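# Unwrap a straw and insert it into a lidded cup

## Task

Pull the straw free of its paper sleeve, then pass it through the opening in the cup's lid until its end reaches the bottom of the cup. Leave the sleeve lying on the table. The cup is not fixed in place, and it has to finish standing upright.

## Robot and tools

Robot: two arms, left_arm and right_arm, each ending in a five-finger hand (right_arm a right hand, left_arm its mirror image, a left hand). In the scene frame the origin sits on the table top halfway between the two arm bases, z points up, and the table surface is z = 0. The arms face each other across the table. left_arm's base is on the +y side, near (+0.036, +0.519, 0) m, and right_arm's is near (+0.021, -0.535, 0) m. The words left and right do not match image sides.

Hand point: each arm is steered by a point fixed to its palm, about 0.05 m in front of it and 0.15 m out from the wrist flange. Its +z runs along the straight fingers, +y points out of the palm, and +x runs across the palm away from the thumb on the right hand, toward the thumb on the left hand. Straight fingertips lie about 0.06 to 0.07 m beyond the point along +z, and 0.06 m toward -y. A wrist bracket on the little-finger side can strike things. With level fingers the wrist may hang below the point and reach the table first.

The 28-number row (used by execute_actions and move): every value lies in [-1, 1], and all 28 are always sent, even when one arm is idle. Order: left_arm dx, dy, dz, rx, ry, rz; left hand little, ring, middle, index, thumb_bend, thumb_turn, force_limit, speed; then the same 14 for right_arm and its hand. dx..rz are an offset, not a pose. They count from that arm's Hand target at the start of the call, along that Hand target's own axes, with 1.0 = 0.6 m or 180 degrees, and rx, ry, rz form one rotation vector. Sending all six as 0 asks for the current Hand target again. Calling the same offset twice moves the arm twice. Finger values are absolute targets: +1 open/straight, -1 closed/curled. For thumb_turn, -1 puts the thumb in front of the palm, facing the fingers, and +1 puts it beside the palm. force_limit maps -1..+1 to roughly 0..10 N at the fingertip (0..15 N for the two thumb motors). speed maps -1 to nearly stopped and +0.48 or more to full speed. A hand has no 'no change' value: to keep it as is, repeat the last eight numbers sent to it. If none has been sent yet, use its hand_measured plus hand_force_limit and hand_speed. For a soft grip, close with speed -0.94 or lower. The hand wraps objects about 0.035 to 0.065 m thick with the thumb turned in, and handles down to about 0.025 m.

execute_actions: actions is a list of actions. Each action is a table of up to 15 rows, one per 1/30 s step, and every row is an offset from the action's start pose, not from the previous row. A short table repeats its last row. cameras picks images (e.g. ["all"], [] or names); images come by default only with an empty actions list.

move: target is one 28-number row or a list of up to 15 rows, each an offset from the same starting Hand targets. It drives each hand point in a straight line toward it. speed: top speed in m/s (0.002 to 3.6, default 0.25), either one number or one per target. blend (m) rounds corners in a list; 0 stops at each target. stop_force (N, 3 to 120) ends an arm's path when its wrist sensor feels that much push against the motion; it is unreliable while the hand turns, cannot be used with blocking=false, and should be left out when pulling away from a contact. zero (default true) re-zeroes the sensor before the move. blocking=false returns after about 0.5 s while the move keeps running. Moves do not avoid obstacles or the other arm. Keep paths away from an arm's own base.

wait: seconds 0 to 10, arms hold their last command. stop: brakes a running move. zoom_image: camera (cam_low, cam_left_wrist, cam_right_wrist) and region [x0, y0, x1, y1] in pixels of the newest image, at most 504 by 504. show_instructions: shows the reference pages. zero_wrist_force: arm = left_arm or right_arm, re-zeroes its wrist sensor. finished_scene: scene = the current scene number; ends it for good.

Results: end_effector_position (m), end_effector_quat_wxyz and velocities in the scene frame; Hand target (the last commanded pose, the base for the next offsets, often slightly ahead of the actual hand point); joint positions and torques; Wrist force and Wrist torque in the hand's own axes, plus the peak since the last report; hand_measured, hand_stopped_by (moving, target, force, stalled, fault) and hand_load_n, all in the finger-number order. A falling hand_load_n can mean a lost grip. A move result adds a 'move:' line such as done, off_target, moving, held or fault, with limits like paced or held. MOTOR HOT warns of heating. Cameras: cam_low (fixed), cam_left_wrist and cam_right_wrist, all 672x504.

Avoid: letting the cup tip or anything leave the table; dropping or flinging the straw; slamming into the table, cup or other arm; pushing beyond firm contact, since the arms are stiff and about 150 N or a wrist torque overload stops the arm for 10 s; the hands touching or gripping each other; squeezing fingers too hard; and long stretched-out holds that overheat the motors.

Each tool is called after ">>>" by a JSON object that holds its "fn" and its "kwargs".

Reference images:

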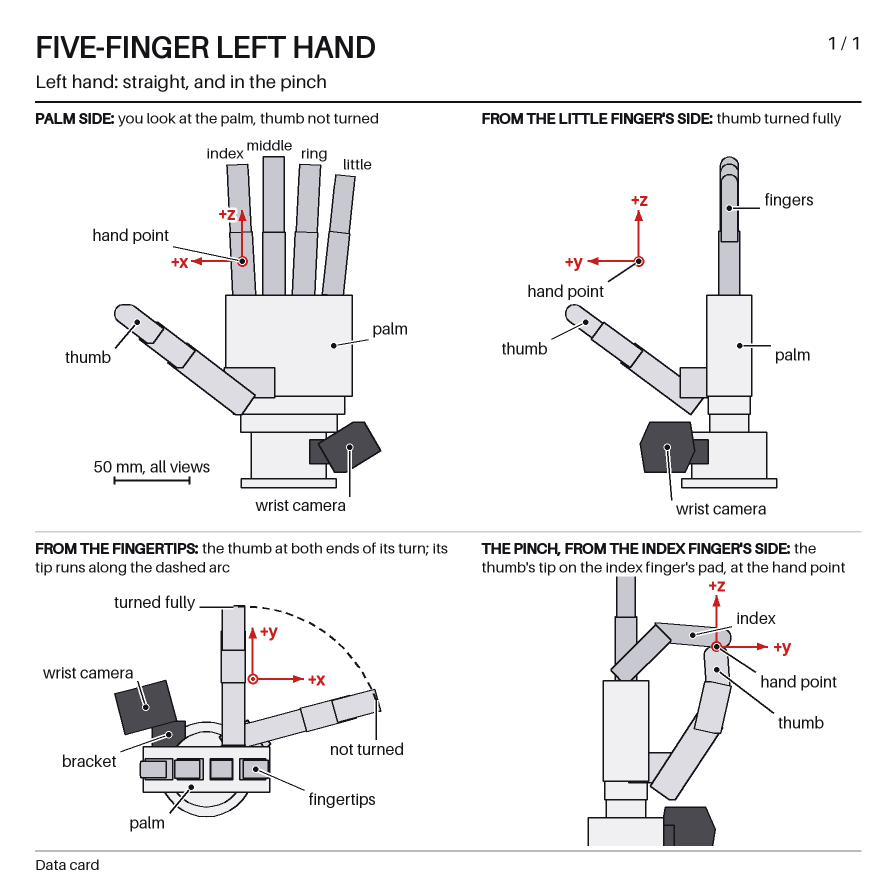

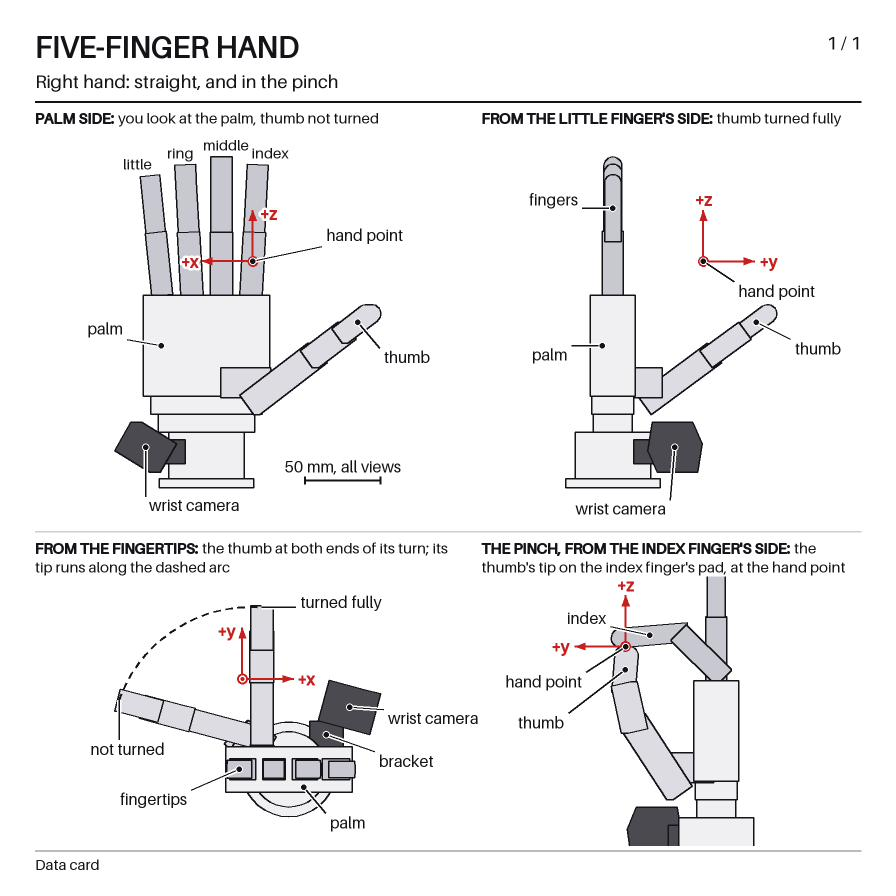

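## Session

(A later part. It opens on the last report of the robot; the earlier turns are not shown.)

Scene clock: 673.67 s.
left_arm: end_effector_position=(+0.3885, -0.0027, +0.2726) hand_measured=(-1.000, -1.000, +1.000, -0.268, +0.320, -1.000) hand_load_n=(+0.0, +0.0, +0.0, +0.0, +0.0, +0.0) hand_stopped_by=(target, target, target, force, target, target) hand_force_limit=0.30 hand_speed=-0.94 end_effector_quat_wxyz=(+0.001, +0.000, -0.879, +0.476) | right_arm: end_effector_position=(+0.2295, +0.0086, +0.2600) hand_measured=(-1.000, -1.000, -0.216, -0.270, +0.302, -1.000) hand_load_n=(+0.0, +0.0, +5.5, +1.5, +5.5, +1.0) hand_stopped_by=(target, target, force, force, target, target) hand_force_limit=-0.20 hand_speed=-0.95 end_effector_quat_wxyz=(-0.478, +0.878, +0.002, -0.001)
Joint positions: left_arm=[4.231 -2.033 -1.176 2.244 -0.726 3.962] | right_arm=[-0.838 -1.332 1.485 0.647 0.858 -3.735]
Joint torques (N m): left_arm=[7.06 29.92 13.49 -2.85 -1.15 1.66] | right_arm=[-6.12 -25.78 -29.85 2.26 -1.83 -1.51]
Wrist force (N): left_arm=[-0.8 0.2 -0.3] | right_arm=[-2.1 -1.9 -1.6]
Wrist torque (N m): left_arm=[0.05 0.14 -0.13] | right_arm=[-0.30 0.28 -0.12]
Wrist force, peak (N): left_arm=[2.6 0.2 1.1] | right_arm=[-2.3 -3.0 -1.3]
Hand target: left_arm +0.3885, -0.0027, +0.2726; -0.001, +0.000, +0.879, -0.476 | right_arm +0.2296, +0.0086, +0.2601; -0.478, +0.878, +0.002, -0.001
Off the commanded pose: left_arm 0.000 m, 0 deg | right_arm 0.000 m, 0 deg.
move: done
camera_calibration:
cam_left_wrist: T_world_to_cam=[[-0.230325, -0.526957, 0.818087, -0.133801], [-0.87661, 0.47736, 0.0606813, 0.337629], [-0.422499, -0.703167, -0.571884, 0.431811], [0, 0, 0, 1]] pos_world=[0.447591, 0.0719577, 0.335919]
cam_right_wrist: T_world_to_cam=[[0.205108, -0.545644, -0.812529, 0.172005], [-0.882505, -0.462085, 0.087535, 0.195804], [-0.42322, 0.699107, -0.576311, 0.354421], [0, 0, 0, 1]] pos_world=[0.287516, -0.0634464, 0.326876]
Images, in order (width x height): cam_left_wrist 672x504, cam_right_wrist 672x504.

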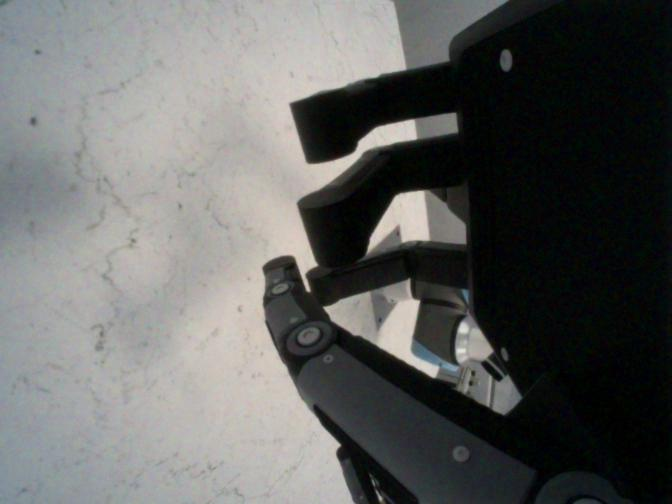

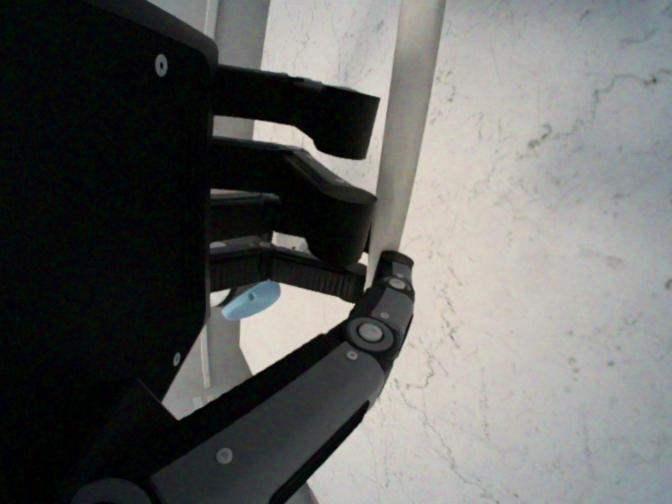

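>>> {"fn": "move", "kwargs": {"target": [0,0,0,0,0,0,-1,-1,1,-0.1,0.4,-1,0.3,-0.5,0,0,0,0,0,0,-1,-1,-0.6,-0.7,0.3,-1,-0.2,-0.95]}}

>>> {"fn": "move", "kwargs": {"target": [0,0,0,0,0,0,-1,-1,1,-0.1,0.4,-1,0.3,-0.5,0.05,0,0,0,0,0,-1,-1,-0.6,-0.7,0.3,-1,-0.2,-0.95], "speed": 0.05, "cameras": ["cam_left_wrist"]}}

>>> {"fn": "zoom_image", "kwargs": {"camera": "cam_left_wrist", "region": [200, 200, 400, 400]}}

Scene clock: 681.57 s.
left_arm: end_effector_position=(+0.3885, -0.0027, +0.2726) hand_measured=(-1.000, -1.000, +1.000, -0.100, +0.400, -1.000) hand_load_n=(+0.0, +0.0, +0.0, +0.0, +0.0, +0.0) hand_stopped_by=(target, target, target, target, target, target) hand_force_limit=0.30 hand_speed=-0.50 end_effector_quat_wxyz=(+0.001, +0.000, -0.879, +0.476) | right_arm: end_effector_position=(+0.2296, +0.0086, +0.2601) hand_measured=(-1.000, -1.000, -0.216, -0.270, +0.302, -1.000) hand_load_n=(+0.0, +0.0, +5.0, +1.5, +5.5, +1.0) hand_stopped_by=(target, target, force, force, target, target) hand_force_limit=-0.20 hand_speed=-0.95 end_effector_quat_wxyz=(-0.478, +0.878, +0.002, -0.001)
Joint positions: left_arm=[4.231 -2.033 -1.176 2.244 -0.726 3.962] | right_arm=[-0.838 -1.332 1.485 0.647 0.857 -3.735]
Joint torques (N m): left_arm=[8.5 31.29 23.02 -2.48 -1.26 1.7] | right_arm=[-6.52 -25.17 -30.19 2.6 -2.85 -2.06]
Wrist force (N): left_arm=[-0.7 0.0 -0.5] | right_arm=[-2.2 -1.5 -1.7]
Wrist torque (N m): left_arm=[0.02 0.11 -0.11] | right_arm=[-0.25 0.30 -0.10]
Wrist force, peak (N): left_arm=[-1.0 0.6 -0.5] | right_arm=[-2.5 -1.8 -1.7]
Hand target: left_arm +0.3885, -0.0027, +0.2726; -0.001, +0.000, +0.879, -0.476 | right_arm +0.2296, +0.0086, +0.2601; -0.478, +0.878, +0.002, -0.001
Off the commanded pose: left_arm 0.000 m, 0 deg | right_arm 0.000 m, 0 deg.
move: done

Scene clock: 682.43 s.
left_arm: end_effector_position=(+0.3885, -0.0027, +0.2726) hand_measured=(-1.000, -1.000, +1.000, -0.100, +0.400, -1.000) hand_load_n=(+0.0, +0.0, +0.0, +0.0, +0.0, +0.0) hand_stopped_by=(target, target, target, target, target, target) hand_force_limit=0.30 hand_speed=-0.50 end_effector_quat_wxyz=(+0.001, +0.000, -0.879, +0.476) | right_arm: end_effector_position=(+0.2597, +0.0088, +0.2602) hand_measured=(-1.000, -1.000, -0.216, -0.270, +0.302, -1.000) hand_load_n=(+0.0, +0.0, +5.0, +1.5, +6.0, +1.0) hand_stopped_by=(target, target, force, force, target, target) hand_force_limit=-0.20 hand_speed=-0.95 end_effector_quat_wxyz=(-0.478, +0.878, +0.002, -0.001) end_effector_velocity=(-0.003, +0.000, +0.000) end_effector_angular_velocity=(+0.000, -0.001, -0.001)
Joint positions: left_arm=[4.231 -2.033 -1.176 2.244 -0.726 3.962] | right_arm=[-0.882 -1.284 1.428 0.684 0.828 -3.778]
Joint velocities: left_arm=[within noise] | right_arm=[0.005 -0.005 0.007 -0.006 0.004 0.005]
Joint torques (N m): left_arm=[7.75 31.66 23.92 -2.7 -1.14 1.69] | right_arm=[9.67 -43.81 -4.95 -0.67 1.24 2.21]
Wrist force (N): left_arm=[-0.9 0.3 -0.3] | right_arm=[-2.1 -2.0 -1.4]
Wrist torque (N m): left_arm=[0.06 0.15 -0.13] | right_arm=[-0.36 0.26 -0.03]
Wrist force, peak (N): left_arm=[-1.0 0.2 -0.2] | right_arm=[-2.8 -1.9 -1.7]
Hand target: left_arm +0.3885, -0.0027, +0.2726; -0.001, +0.000, +0.879, -0.476 | right_arm +0.2596, +0.0087, +0.2601; -0.478, +0.878, +0.002, -0.001
Off the commanded pose: left_arm 0.000 m, 0 deg | right_arm 0.000 m, 0 deg.
move: done
camera_calibration:
cam_left_wrist: T_world_to_cam=[[-0.230325, -0.526957, 0.818087, -0.133778], [-0.87661, 0.47736, 0.0606813, 0.337716], [-0.422499, -0.703167, -0.571884, 0.431854], [0, 0, 0, 1]] pos_world=[0.447691, 0.0719577, 0.335919]
Images, in order (width x height): cam_left_wrist 672x504.

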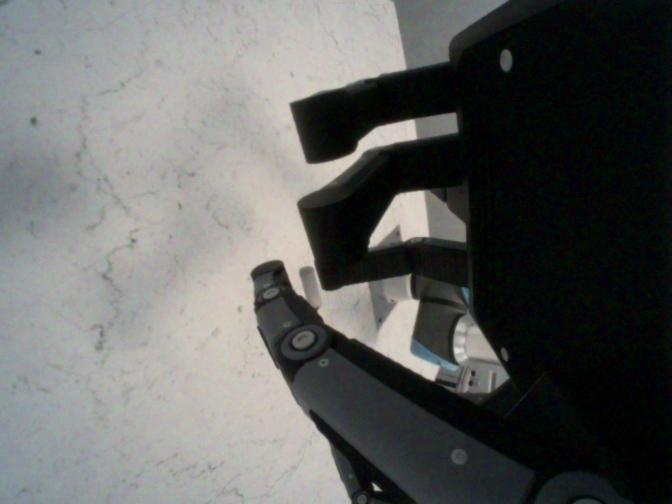

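Scaled by 2.520 from the camera's 672x504 image, which has a finer 960x720 frame.

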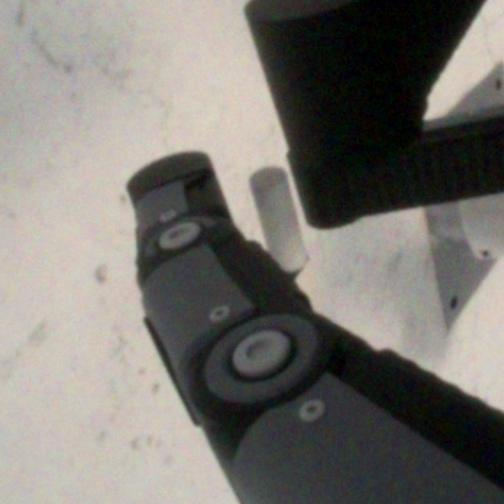

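>>> {"fn": "move", "kwargs": {"target": [0,0,0,0,0,0,-1,-1,1,-0.18,0.32,-1,-0.1,-0.6,0,0,0,0,0,0,-1,-1,-0.6,-0.7,0.3,-1,-0.2,-0.95]}}

>>> {"fn": "move", "kwargs": {"target": [0,0,0,0,0,0,-1,-1,1,-0.75,0.32,-1,1.0,-0.9,0,0,0,0,0,0,-1,-1,-0.6,-0.7,0.3,-1,-0.2,-0.95]}}

>>> {"fn": "move", "kwargs": {"target": [0,0,0,0,0,0,-1,-1,1,-0.75,0.32,-1,1.0,-0.9,-0.025,0,0,0,0,0,-1,-1,-0.6,-0.7,0.3,-1,-0.2,-0.95], "speed": 0.008, "cameras": ["cam_left_wrist","cam_right_wrist"]}}

>>> {"fn": "zoom_image", "kwargs": {"camera": "cam_left_wrist", "region": [200, 200, 400, 400]}}

Scene clock: 688.03 s.
left_arm: end_effector_position=(+0.3885, -0.0027, +0.2726) hand_measured=(-1.000, -1.000, +1.000, -0.180, +0.320, -1.000) hand_load_n=(+0.0, +0.0, -0.5, +0.0, +0.0, +0.0) hand_stopped_by=(target, target, target, target, target, target) hand_force_limit=-0.10 hand_speed=-0.60 end_effector_quat_wxyz=(+0.001, +0.000, -0.879, +0.476) | right_arm: end_effector_position=(+0.2596, +0.0087, +0.2601) hand_measured=(-1.000, -1.000, -0.216, -0.270, +0.302, -1.000) hand_load_n=(+0.0, +0.0, +5.5, +1.5, +6.0, +1.0) hand_stopped_by=(target, target, force, force, target, target) hand_force_limit=-0.20 hand_speed=-0.95 end_effector_quat_wxyz=(-0.478, +0.878, +0.002, -0.001)
Joint positions: left_arm=[4.231 -2.033 -1.176 2.244 -0.726 3.962] | right_arm=[-0.881 -1.285 1.429 0.684 0.828 -3.777]
Joint torques (N m): left_arm=[7.22 32.65 24.8 -2.87 -1.23 1.81] | right_arm=[9.93 -42.52 -5.33 -0.71 1.2 1.77]
Wrist force (N): left_arm=[-0.5 0.2 -0.3] | right_arm=[-2.0 -1.9 -1.7]
Wrist torque (N m): left_arm=[0.04 0.10 -0.12] | right_arm=[-0.31 0.27 -0.05]
Wrist force, peak (N): left_arm=[-0.9 0.4 -0.3] | right_arm=[-2.1 -2.3 -1.8]
Hand target: left_arm +0.3885, -0.0027, +0.2726; -0.001, +0.000, +0.879, -0.476 | right_arm +0.2596, +0.0087, +0.2601; -0.478, +0.878, +0.002, -0.001
Off the commanded pose: left_arm 0.000 m, 0 deg | right_arm 0.000 m, 0 deg.
move: done

Scene clock: 688.67 s.
left_arm: end_effector_position=(+0.3885, -0.0027, +0.2726) hand_measured=(-1.000, -1.000, +1.000, -0.278, +0.322, -1.000) hand_load_n=(+0.0, +0.0, +0.0, +9.5, +6.0, +0.0) hand_stopped_by=(target, target, target, force, target, target) hand_force_limit=1.00 hand_speed=-0.90 end_effector_quat_wxyz=(+0.001, +0.000, -0.879, +0.476) | right_arm: end_effector_position=(+0.2596, +0.0087, +0.2601) hand_measured=(-1.000, -1.000, -0.216, -0.270, +0.302, -1.000) hand_load_n=(+0.0, +0.0, +7.0, +2.5, +3.5, +0.5) hand_stopped_by=(target, target, force, force, target, target) hand_force_limit=-0.20 hand_speed=-0.95 end_effector_quat_wxyz=(-0.478, +0.878, +0.002, -0.001)
Joint positions: left_arm=[4.231 -2.033 -1.176 2.244 -0.726 3.962] | right_arm=[-0.881 -1.285 1.429 0.684 0.828 -3.777]
Joint torques (N m): left_arm=[7.63 32.82 24.71 -2.71 -1.18 1.49] | right_arm=[9 -42.27 -6.5 -0.22 1.3 1.89]
Wrist force (N): left_arm=[-0.3 -0.3 1.2] | right_arm=[-1.4 -2.5 -0.8]
Wrist torque (N m): left_arm=[0.02 0.08 -0.17] | right_arm=[-0.36 0.22 -0.07]
Wrist force, peak (N): left_arm=[-0.3 -0.3 1.2] | right_arm=[-1.7 -3.0 -0.8]
Hand target: left_arm +0.3885, -0.0027, +0.2726; -0.001, +0.000, +0.879, -0.476 | right_arm +0.2596, +0.0087, +0.2601; -0.478, +0.878, +0.002, -0.001
Off the commanded pose: left_arm 0.000 m, 0 deg | right_arm 0.000 m, 0 deg.
move: done

Scene clock: 690.77 s.
left_arm: end_effector_position=(+0.3885, -0.0027, +0.2726) hand_measured=(-1.000, -1.000, +1.000, -0.278, +0.322, -1.000) hand_load_n=(+0.0, +0.0, +0.0, +7.5, +7.0, +2.0) hand_stopped_by=(target, target, target, force, target, target) hand_force_limit=1.00 hand_speed=-0.90 end_effector_quat_wxyz=(+0.001, +0.000, -0.879, +0.476) | right_arm: end_effector_position=(+0.2445, +0.0087, +0.2601) hand_measured=(-1.000, -1.000, -0.216, -0.270, +0.302, -1.000) hand_load_n=(+0.0, +0.0, +7.0, +1.0, +5.0, -1.0) hand_stopped_by=(target, target, force, force, target, target) hand_force_limit=-0.20 hand_speed=-0.95 end_effector_quat_wxyz=(-0.478, +0.878, +0.002, -0.001)
Joint positions: left_arm=[4.231 -2.033 -1.176 2.244 -0.726 3.962] | right_arm=[-0.86 -1.309 1.458 0.665 0.842 -3.757]
Joint torques (N m): left_arm=[7.12 32.72 25.03 -0.85 -1.22 1.6] | right_arm=[2.53 -32.07 -15.24 1.19 -0.28 1.22]
Wrist force (N): left_arm=[3.6 -0.4 0.1] | right_arm=[2.4 -3.4 -1.0]
Wrist torque (N m): left_arm=[0.07 0.06 -0.25] | right_arm=[-0.36 0.19 -0.18]
Wrist force, peak (N): left_arm=[4.2 -0.5 0.6] | right_arm=[2.9 -3.6 -1.1]
Hand target: left_arm +0.3885, -0.0027, +0.2726; -0.001, +0.000, +0.879, -0.476 | right_arm +0.2446, +0.0087, +0.2601; -0.478, +0.878, +0.002, -0.001
Off the commanded pose: left_arm 0.000 m, 0 deg | right_arm 0.000 m, 0 deg.
move: done
camera_calibration:
cam_left_wrist: T_world_to_cam=[[-0.230325, -0.526957, 0.818087, -0.133778], [-0.87661, 0.47736, 0.0606813, 0.337716], [-0.422499, -0.703167, -0.571884, 0.431854], [0, 0, 0, 1]] pos_world=[0.447691, 0.0719577, 0.335919]
cam_right_wrist: T_world_to_cam=[[0.205192, -0.545523, -0.812589, 0.169066], [-0.882474, -0.462164, 0.08743, 0.209098], [-0.423245, 0.699148, -0.576243, 0.360744], [0, 0, 0, 1]] pos_world=[0.302516, -0.0633466, 0.326976]
Images, in order (width x height): cam_left_wrist 672x504, cam_right_wrist 672x504.

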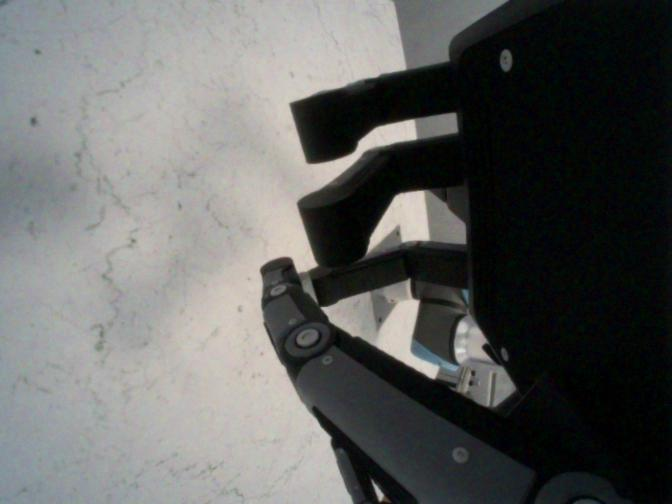

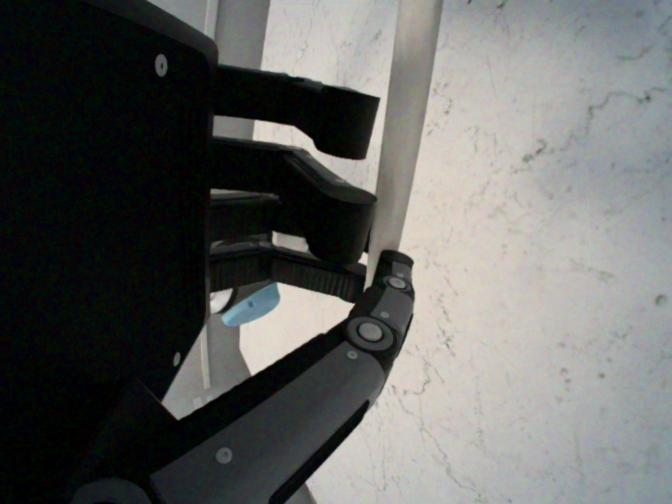

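Scaled by 2.520 from the camera's 672x504 image, which has a finer 960x720 frame.

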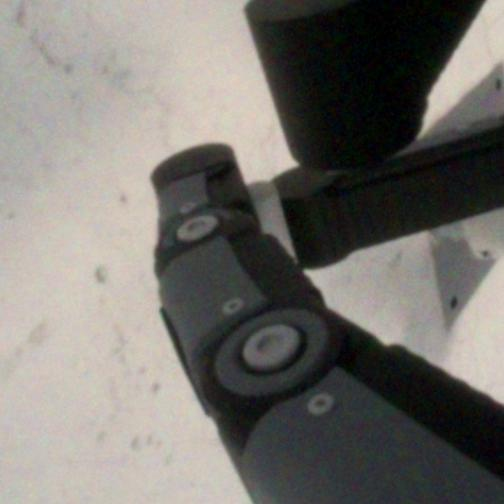

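>>> {"fn": "move", "kwargs": {"target": [0,0,0,0,0,0,-1,-1,1,-0.75,0.32,-1,1.0,-0.9,-0.06,0,0,0,0,0,-1,-1,-0.6,-0.7,0.3,-1,-0.2,-0.95], "speed": 0.015, "cameras": ["cam_left_wrist","cam_low"]}}

>>> {"fn": "zoom_image", "kwargs": {"camera": "cam_left_wrist", "region": [200, 200, 400, 400]}}

>>> {"fn": "zoom_image", "kwargs": {"camera": "cam_low", "region": [110, 60, 290, 220]}}

Scene clock: 696.50 s.
left_arm: end_effector_position=(+0.3885, -0.0027, +0.2726) hand_measured=(-1.000, -1.000, +1.000, -0.278, +0.322, -1.000) hand_load_n=(+0.0, +0.0, +0.0, +7.0, +7.0, +2.5) hand_stopped_by=(target, target, target, force, target, target) hand_force_limit=1.00 hand_speed=-0.90 end_effector_quat_wxyz=(+0.001, +0.000, -0.879, +0.476) | right_arm: end_effector_position=(+0.2084, +0.0085, +0.2601) hand_measured=(-1.000, -1.000, -0.216, -0.270, +0.302, -1.000) hand_load_n=(+0.0, +0.0, +7.5, +1.0, +5.5, -1.5) hand_stopped_by=(target, target, force, force, target, target) hand_force_limit=-0.20 hand_speed=-0.95 end_effector_quat_wxyz=(-0.478, +0.878, +0.002, -0.001)
Joint positions: left_arm=[4.231 -2.033 -1.176 2.244 -0.726 3.962] | right_arm=[-0.806 -1.364 1.52 0.624 0.881 -3.705]
Joint torques (N m): left_arm=[7.16 33.81 24.91 -0.24 -1.15 1.54] | right_arm=[-2.96 -25.42 -20.88 1.81 -1.18 -0.07]
Wrist force (N): left_arm=[3.4 -0.2 0.8] | right_arm=[2.1 -1.9 -0.6]
Wrist torque (N m): left_arm=[0.03 0.04 -0.22] | right_arm=[-0.33 0.22 -0.17]
Wrist force, peak (N): left_arm=[4.0 0.1 0.7] | right_arm=[2.8 -3.4 -0.9]
Hand target: left_arm +0.3885, -0.0027, +0.2726; -0.001, +0.000, +0.879, -0.476 | right_arm +0.2086, +0.0086, +0.2601; -0.478, +0.878, +0.002, -0.001
Off the commanded pose: left_arm 0.000 m, 0 deg | right_arm 0.000 m, 0 deg.
move: done
camera_calibration:
cam_left_wrist: T_world_to_cam=[[-0.230325, -0.526957, 0.818087, -0.133778], [-0.87661, 0.47736, 0.0606813, 0.337716], [-0.422499, -0.703167, -0.571884, 0.431854], [0, 0, 0, 1]] pos_world=[0.447691, 0.0719577, 0.335919]
Images, in order (width x height): cam_low 672x504, cam_left_wrist 672x504.

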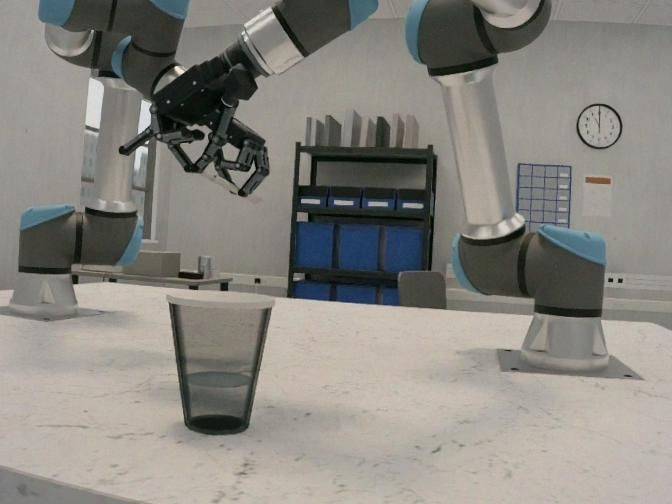

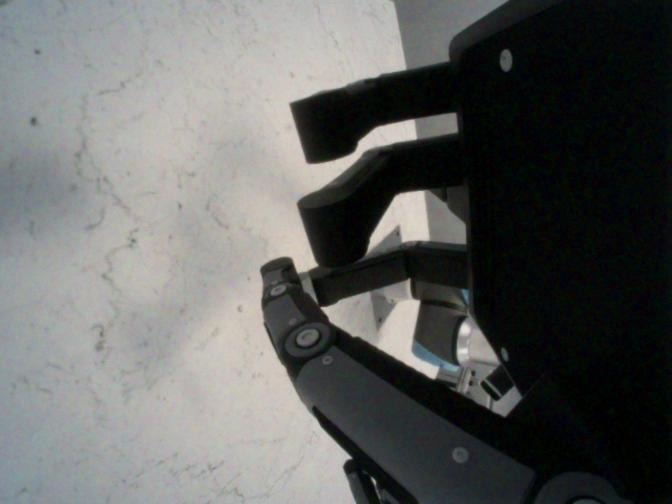

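Scaled by 2.520 from the camera's 672x504 image, which has a finer 960x720 frame.

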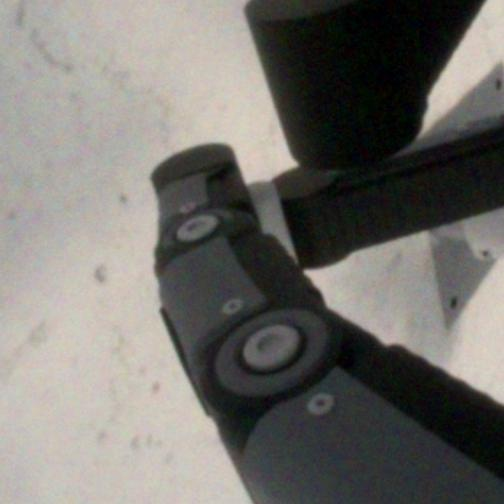

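Scaled by 2.800 from the camera's 672x504 image, which has a finer 960x720 frame.

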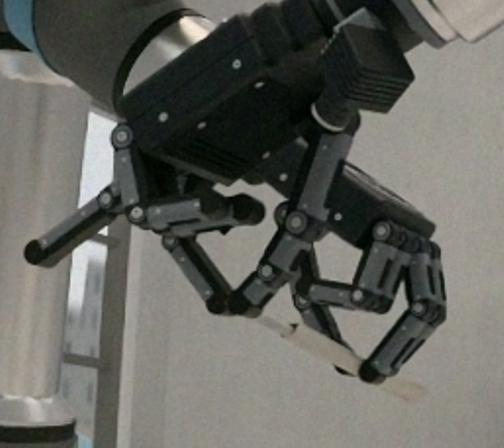

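>>> {"fn": "move", "kwargs": {"target": [-0.15,0,0,0,0,0,-1,-1,1,-0.75,0.32,-1,1.0,-0.9,-0.14,0,0,0,0,0,-1,-1,-0.6,-0.7,0.3,-1,-0.2,-0.95], "speed": 0.02, "cameras": ["cam_left_wrist","cam_low","cam_right_wrist"]}}

>>> {"fn": "zoom_image", "kwargs": {"camera": "cam_left_wrist", "region": [200, 200, 400, 400]}}

>>> {"fn": "zoom_image", "kwargs": {"camera": "cam_low", "region": [110, 60, 310, 240]}}

Scene clock: 707.13 s.
left_arm: end_effector_position=(+0.4786, -0.0027, +0.2723) hand_measured=(-1.000, -1.000, +1.000, -0.280, +0.322, -1.000) hand_load_n=(+0.5, +0.0, +0.0, +3.5, +3.5, -0.5) hand_stopped_by=(target, target, target, force, target, target) hand_force_limit=1.00 hand_speed=-0.90 end_effector_quat_wxyz=(+0.001, +0.000, -0.879, +0.476) end_effector_velocity=(-0.001, +0.000, -0.001) end_effector_angular_velocity=(-0.002, +0.001, -0.002) | right_arm: end_effector_position=(+0.1245, +0.0082, +0.2600) hand_measured=(-1.000, -1.000, -0.218, -0.270, +0.300, -1.000) hand_load_n=(+0.0, +0.0, +0.0, +0.5, +0.5, +0.0) hand_stopped_by=(target, target, force, force, target, target) hand_force_limit=-0.20 hand_speed=-0.95 end_effector_quat_wxyz=(-0.478, +0.878, +0.002, +0.000)
Joint positions: left_arm=[4.302 -2.244 -0.858 2.067 -0.688 4.054] | right_arm=[-0.651 -1.469 1.63 0.542 0.995 -3.575]
Joint velocities: left_arm=[-0.001 0.001 -0.005 0.003 0.002 0] | right_arm=[within noise]
Joint torques (N m): left_arm=[-6.2 52.32 6.59 -0.44 1.89 -0.98] | right_arm=[-6.9 -18.01 -24.68 1.54 -2.56 -1.51]
Wrist force (N): left_arm=[-0.8 0.2 -0.1] | right_arm=[-2.1 -1.8 -1.8]
Wrist torque (N m): left_arm=[0.04 0.12 -0.13] | right_arm=[-0.27 0.26 -0.10]
Wrist force, peak (N): left_arm=[3.6 0.2 1.2] | right_arm=[2.5 -2.7 -0.7]
Hand target: left_arm +0.4785, -0.0028, +0.2723; -0.001, +0.000, +0.879, -0.476 | right_arm +0.1246, +0.0082, +0.2600; -0.478, +0.878, +0.002, -0.001
Off the commanded pose: left_arm 0.000 m, 0 deg | right_arm 0.000 m, 0 deg.
move: done
camera_calibration:
cam_left_wrist: T_world_to_cam=[[-0.230407, -0.526934, 0.818079, -0.112869], [-0.876628, 0.477342, 0.0605643, 0.416809], [-0.422417, -0.703197, -0.571908, 0.469702], [0, 0, 0, 1]] pos_world=[0.537791, 0.0718576, 0.335719]
cam_right_wrist: T_world_to_cam=[[0.205224, -0.545525, -0.81258, 0.193326], [-0.882506, -0.462117, 0.0873573, 0.103012], [-0.423163, 0.699178, -0.576267, 0.310242], [0, 0, 0, 1]] pos_world=[0.182516, -0.0638465, 0.326876]

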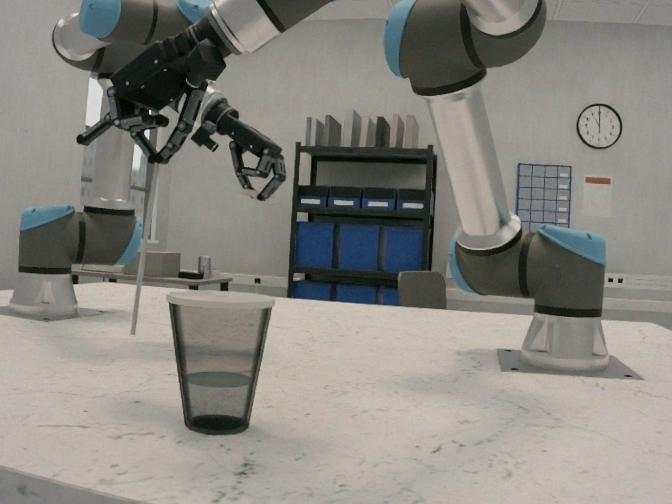

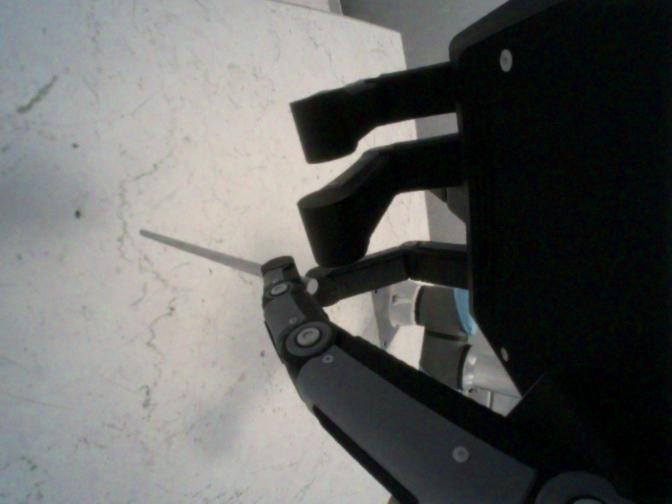

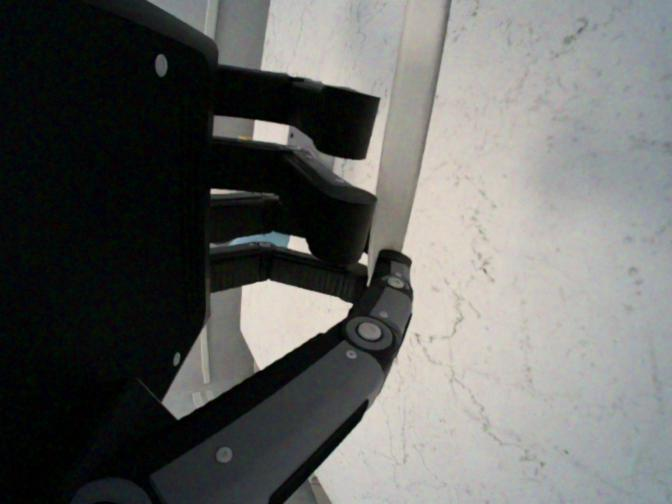

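Scaled by 2.520 from the camera's 672x504 image, which has a finer 960x720 frame.

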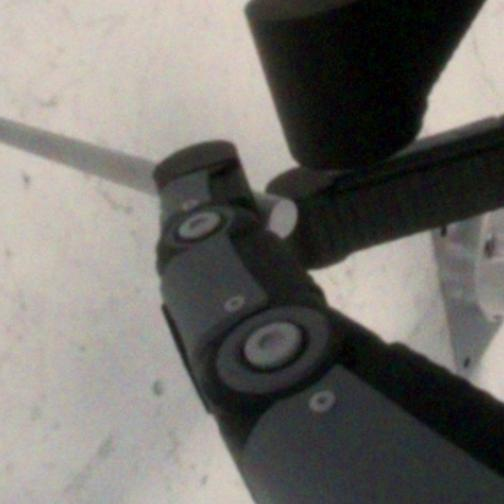

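Scaled by 2.520 from the camera's 672x504 image, which has a finer 960x720 frame.

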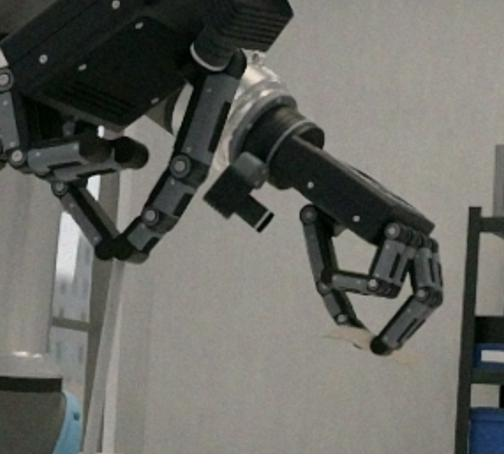

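>>> {"fn": "move", "kwargs": {"target": [[0,-0.1049,-0.0681,0,0,0,-1,-1,1,-0.75,0.32,-1,1.0,-0.9,0.075,0.2007,0.0508,0,0,0,-1,-1,-0.6,-0.7,0.3,-1,-0.2,-0.95],[-0.105,0.0168,-0.2555,0,0,0,-1,-1,1,-0.75,0.32,-1,1.0,-0.9,0.15,0.4013,0.1017,0,0,0,-1,-1,-0.6,-0.7,0.3,-1,-0.2,-0.95]], "speed": 0.07, "cameras": ["cam_left_wrist","cam_low"]}}

>>> {"fn": "zoom_image", "kwargs": {"camera": "cam_left_wrist", "region": [50, 120, 350, 420]}}

>>> {"fn": "zoom_image", "kwargs": {"camera": "cam_low", "region": [110, 60, 350, 300]}}

Scene clock: 724.70 s.
left_arm: end_effector_position=(+0.5419, +0.1311, +0.3473) hand_measured=(-1.000, -1.000, +1.000, -0.280, +0.322, -1.000) hand_load_n=(+0.0, +0.0, +0.0, +3.5, +4.0, +0.0) hand_stopped_by=(target, target, target, force, target, target) hand_force_limit=1.00 hand_speed=-0.90 end_effector_quat_wxyz=(+0.002, +0.000, -0.879, +0.476) | right_arm: end_effector_position=(+0.2150, -0.0708, +0.0247) hand_measured=(-1.000, -1.000, -0.218, -0.270, +0.300, -1.000) hand_load_n=(+0.0, +0.0, +0.0, +0.0, +0.5, +0.0) hand_stopped_by=(target, target, force, force, target, target) hand_force_limit=-0.20 hand_speed=-0.95 end_effector_quat_wxyz=(-0.478, +0.878, +0.002, -0.001)
Joint positions: left_arm=[4.56 -2.269 -0.701 1.609 -0.592 4.458] | right_arm=[-0.99 -1.207 2.03 0.087 0.758 -3.893]
Joint torques (N m): left_arm=[1.64 51.18 27.66 -2.04 -0.96 0.62] | right_arm=[7.39 -31.41 -25.09 2.37 1.58 1.95]
Wrist force (N): left_arm=[-0.9 0.4 -0.3] | right_arm=[-1.9 -1.8 -1.6]
Wrist torque (N m): left_arm=[0.05 0.15 -0.08] | right_arm=[-0.29 0.26 -0.08]
Wrist force, peak (N): left_arm=[-1.0 1.0 -0.8] | right_arm=[-3.2 -3.2 -2.1]
Hand target: left_arm +0.5419, +0.1311, +0.3474; -0.001, +0.000, +0.879, -0.476 | right_arm +0.2151, -0.0708, +0.0247; -0.478, +0.878, +0.002, -0.001
Off the commanded pose: left_arm 0.000 m, 0 deg | right_arm 0.000 m, 0 deg.
move: done
camera_calibration:
cam_left_wrist: T_world_to_cam=[[-0.229953, -0.526916, 0.818218, -0.0894123], [-0.87662, 0.4773, 0.0610055, 0.403629], [-0.42268, -0.703238, -0.571662, 0.633388], [0, 0, 0, 1]] pos_world=[0.600989, 0.205657, 0.410619]
Images, in order (width x height): cam_low 672x504, cam_left_wrist 672x504.

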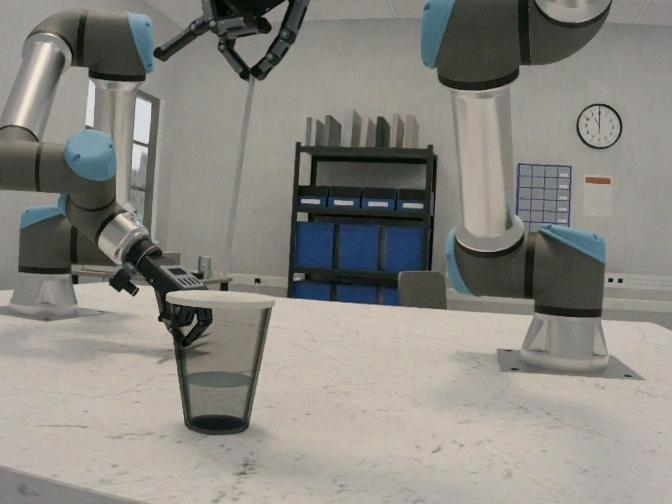

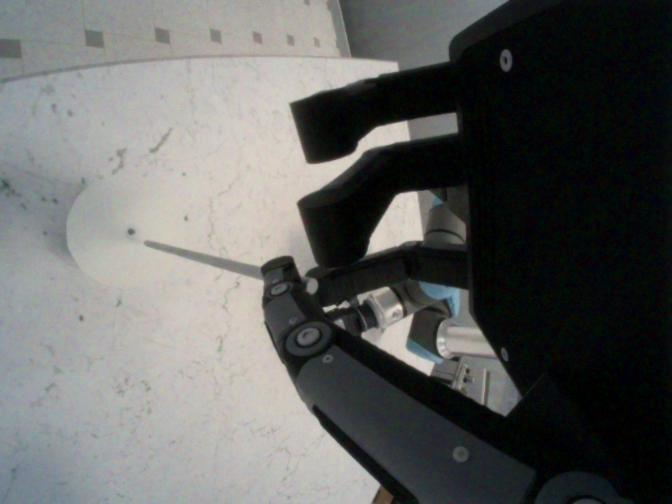

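Scaled by 1.680 from the camera's 672x504 image, which has a finer 960x720 frame.

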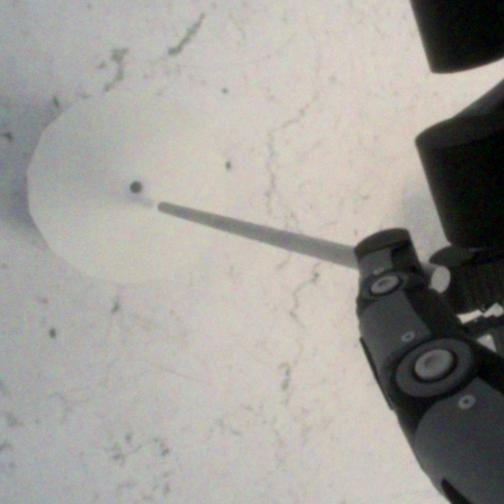

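Scaled by 2.100 from the camera's 672x504 image, which has a finer 960x720 frame.

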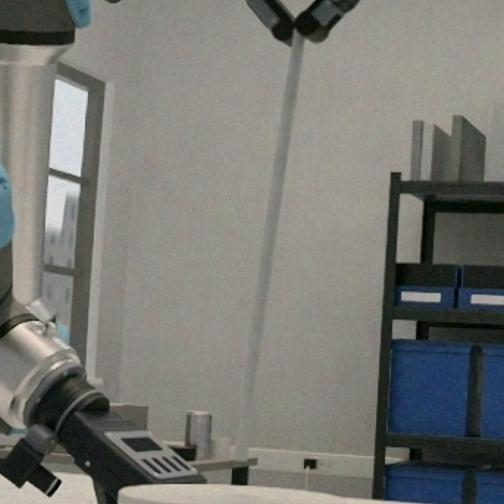

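>>> {"fn": "move", "kwargs": {"target": [-0.0188,0.0159,0.0122,0,0,0,-1,-1,1,-0.75,0.32,-1,1.0,-0.9,0,0.0084,0.0055,0,0,0,-1,-1,0.2,0.2,0.6,-1,-0.2,-0.5], "speed": 0.02, "cameras": ["cam_left_wrist","cam_low","cam_right_wrist"]}}

>>> {"fn": "zoom_image", "kwargs": {"camera": "cam_left_wrist", "region": [80, 190, 200, 290]}}

>>> {"fn": "zoom_image", "kwargs": {"camera": "cam_low", "region": [150, 220, 290, 320]}}

Scene clock: 734.73 s.
left_arm: end_effector_position=(+0.5532, +0.1302, +0.3353) hand_measured=(-1.000, -1.000, +1.000, -0.280, +0.322, -1.000) hand_load_n=(+0.0, +0.0, +0.0, +3.5, +3.5, +0.0) hand_stopped_by=(target, target, target, force, target, target) hand_force_limit=1.00 hand_speed=-0.90 end_effector_quat_wxyz=(+0.001, +0.000, -0.879, +0.476) | right_arm: end_effector_position=(+0.2150, -0.0705, +0.0189) hand_measured=(-1.000, -1.000, +0.198, +0.200, +0.600, -1.000) hand_load_n=(+0.0, +0.0, -12.5, +0.0, +0.0, +0.0) hand_stopped_by=(target, target, target, target, target, target) hand_force_limit=-0.20 hand_speed=-0.50 end_effector_quat_wxyz=(-0.479, +0.878, +0.002, -0.001)
Joint positions: left_arm=[4.561 -2.302 -0.675 1.615 -0.592 4.46] | right_arm=[-0.989 -1.196 2.034 0.07 0.757 -3.893]
Joint torques (N m): left_arm=[5.54 53.6 10.81 -2.98 3.39 1.36] | right_arm=[10.74 32.26 34.1 3.46 11.84 0.84]
Wrist force (N): left_arm=[-0.4 0.2 -0.3] | right_arm=[1.6 -103.4 -80.7]
Wrist torque (N m): left_arm=[0.03 0.07 -0.12] | right_arm=[2.38 2.00 -2.22]
Wrist force, peak (N): left_arm=[-1.2 0.4 -0.3] | right_arm=[1.1 -103.5 -80.8]
Hand target: left_arm +0.5531, +0.1302, +0.3354; -0.001, +0.000, +0.879, -0.476 | right_arm +0.2151, -0.0707, +0.0187; -0.478, +0.878, +0.002, -0.001
Off the commanded pose: left_arm 0.000 m, 0 deg | right_arm 0.000 m, 0 deg.
move: done
camera_calibration:
cam_left_wrist: T_world_to_cam=[[-0.230523, -0.526968, 0.818024, -0.0770903], [-0.876648, 0.47732, 0.0604434, 0.415017], [-0.422311, -0.703186, -0.571999, 0.630669], [0, 0, 0, 1]] pos_world=[0.612392, 0.204758, 0.398719]
cam_right_wrist: T_world_to_cam=[[0.205579, -0.544545, -0.813147, -0.0641564], [-0.882149, -0.462874, 0.0869512, 0.167451], [-0.423733, 0.699442, -0.575527, 0.264811], [0, 0, 0, 1]] pos_world=[0.273115, -0.142648, 0.0856774]

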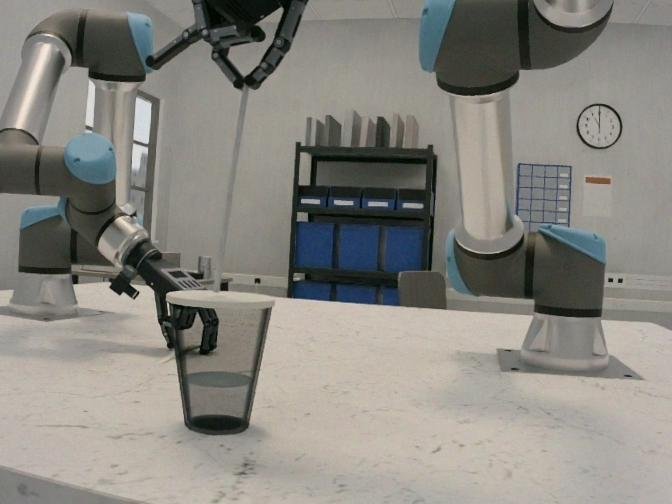

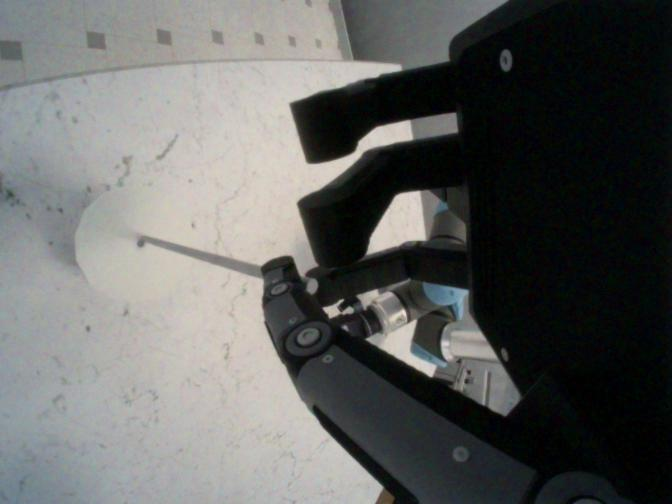

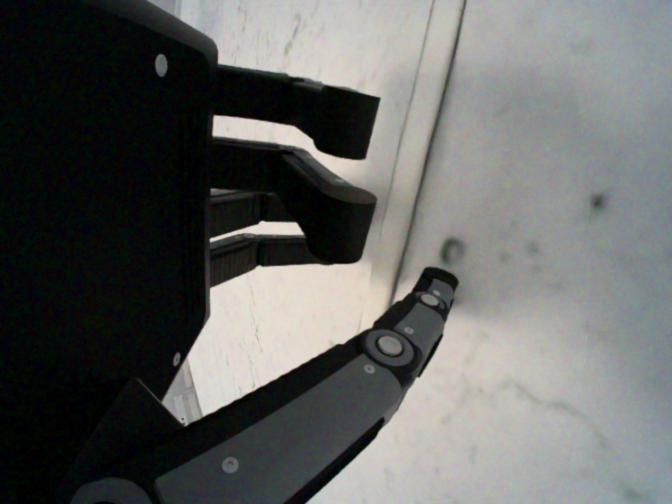

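Scaled by 4.200 from the camera's 672x504 image, which has a finer 960x720 frame.

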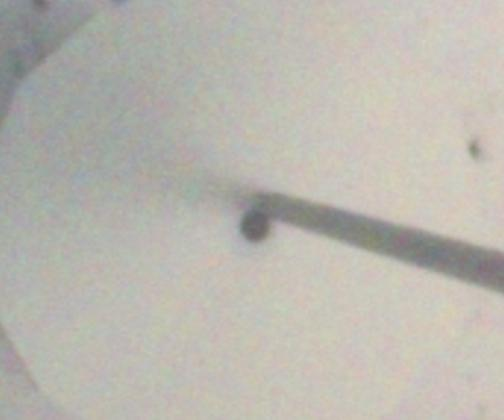

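Scaled by 3.600 from the camera's 672x504 image, which has a finer 960x720 frame.

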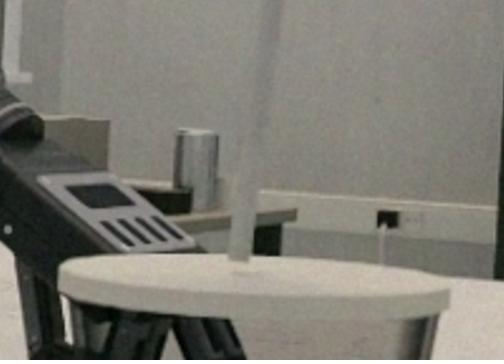

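>>> {"fn": "move", "kwargs": {"target": [0,0,0,0,0,0,-1,-1,1,-0.75,0.32,-1,1.0,-0.9,0,0,0,0,0,0,-1,-1,-0.1,0.0,0.6,-1,-0.2,-0.6]}}

>>> {"fn": "zoom_image", "kwargs": {"camera": "cam_left_wrist", "region": [115, 215, 175, 265]}}

Scene clock: 748.60 s.
left_arm: end_effector_position=(+0.5531, +0.1302, +0.3354) hand_measured=(-1.000, -1.000, +1.000, -0.280, +0.322, -1.000) hand_load_n=(+0.0, +0.0, +0.0, +3.5, +3.5, +0.0) hand_stopped_by=(target, target, target, force, target, target) hand_force_limit=1.00 hand_speed=-0.90 end_effector_quat_wxyz=(+0.001, +0.000, -0.879, +0.476) | right_arm: end_effector_position=(+0.2145, -0.0704, +0.0191) hand_measured=(-1.000, -1.000, +0.168, +0.000, +0.600, -1.000) hand_load_n=(+0.0, +0.0, +8.5, +0.0, +0.0, +0.0) hand_stopped_by=(target, target, force, target, target, target) hand_force_limit=-0.20 hand_speed=-0.60 end_effector_quat_wxyz=(-0.479, +0.878, +0.002, -0.002)
Joint positions: left_arm=[4.561 -2.302 -0.676 1.615 -0.592 4.46] | right_arm=[-0.989 -1.196 2.034 0.07 0.755 -3.893]
Joint torques (N m): left_arm=[-6.42 54.86 7.39 -3.99 1.37 -1.39] | right_arm=[9.65 27.36 34.86 4.52 11.69 -0.76]
Wrist force (N): left_arm=[-0.5 0.5 -0.4] | right_arm=[9.4 -103.7 -61.4]
Wrist torque (N m): left_arm=[0.08 0.08 -0.13] | right_arm=[2.34 1.86 -2.28]
Wrist force, peak (N): left_arm=[-1.0 0.3 -0.3] | right_arm=[3.3 -107.0 -82.6]
Hand target: left_arm +0.5531, +0.1302, +0.3354; -0.001, +0.000, +0.879, -0.476 | right_arm +0.2151, -0.0707, +0.0187; -0.478, +0.878, +0.002, -0.001
Off the commanded pose: left_arm 0.000 m, 0 deg | right_arm 0.001 m, 0 deg.
move: done

Scaled by 8.400 from the camera's 672x504 image, which has a finer 960x720 frame.
This view is cut from an older image: the scene may have changed since it was taken.

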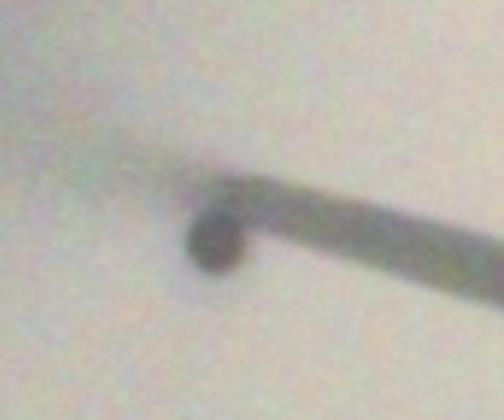

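>>> {"fn": "move", "kwargs": {"target": [0,0,0,0,0,0,-1,-1,1,-0.75,0.32,-1,1.0,-0.9,0,-0.0084,-0.0055,0,0,0,-1,-1,-0.1,0.0,0.6,-1,-0.2,-0.6], "speed": 0.004}}

Scene clock: 758.43 s.
left_arm: end_effector_position=(+0.5531, +0.1302, +0.3354) hand_measured=(-1.000, -1.000, +1.000, -0.280, +0.322, -1.000) hand_load_n=(+0.0, +0.0, +0.0, +3.5, +3.5, +0.0) hand_stopped_by=(target, target, target, force, target, target) hand_force_limit=1.00 hand_speed=-0.90 end_effector_quat_wxyz=(+0.001, +0.000, -0.879, +0.476) | right_arm: end_effector_position=(+0.2151, -0.0708, +0.0247) hand_measured=(-1.000, -1.000, +0.168, +0.000, +0.600, -1.000) hand_load_n=(+0.0, +0.0, -0.5, +0.0, +0.0, +0.0) hand_stopped_by=(target, target, force, target, target, target) hand_force_limit=-0.20 hand_speed=-0.60 end_effector_quat_wxyz=(-0.478, +0.878, +0.002, -0.001)
Joint positions: left_arm=[4.561 -2.302 -0.676 1.615 -0.592 4.46] | right_arm=[-0.99 -1.208 2.03 0.087 0.758 -3.893]
Joint torques (N m): left_arm=[-5.97 53.99 7.79 -1.94 -0.39 -1.25] | right_arm=[-4.63 -33.51 -22.32 1.94 -2.89 -1.79]
Wrist force (N): left_arm=[-0.7 0.2 -0.4] | right_arm=[-1.9 -4.4 -1.5]
Wrist torque (N m): left_arm=[0.03 0.12 -0.15] | right_arm=[-0.69 0.25 -0.14]
Wrist force, peak (N): left_arm=[-0.8 0.8 -0.5] | right_arm=[9.4 -104.7 -61.7]
Hand target: left_arm +0.5531, +0.1302, +0.3354; -0.001, +0.000, +0.879, -0.476 | right_arm +0.2151, -0.0708, +0.0247; -0.478, +0.878, +0.002, -0.001
Off the commanded pose: left_arm 0.000 m, 0 deg | right_arm 0.000 m, 0 deg.
move: done


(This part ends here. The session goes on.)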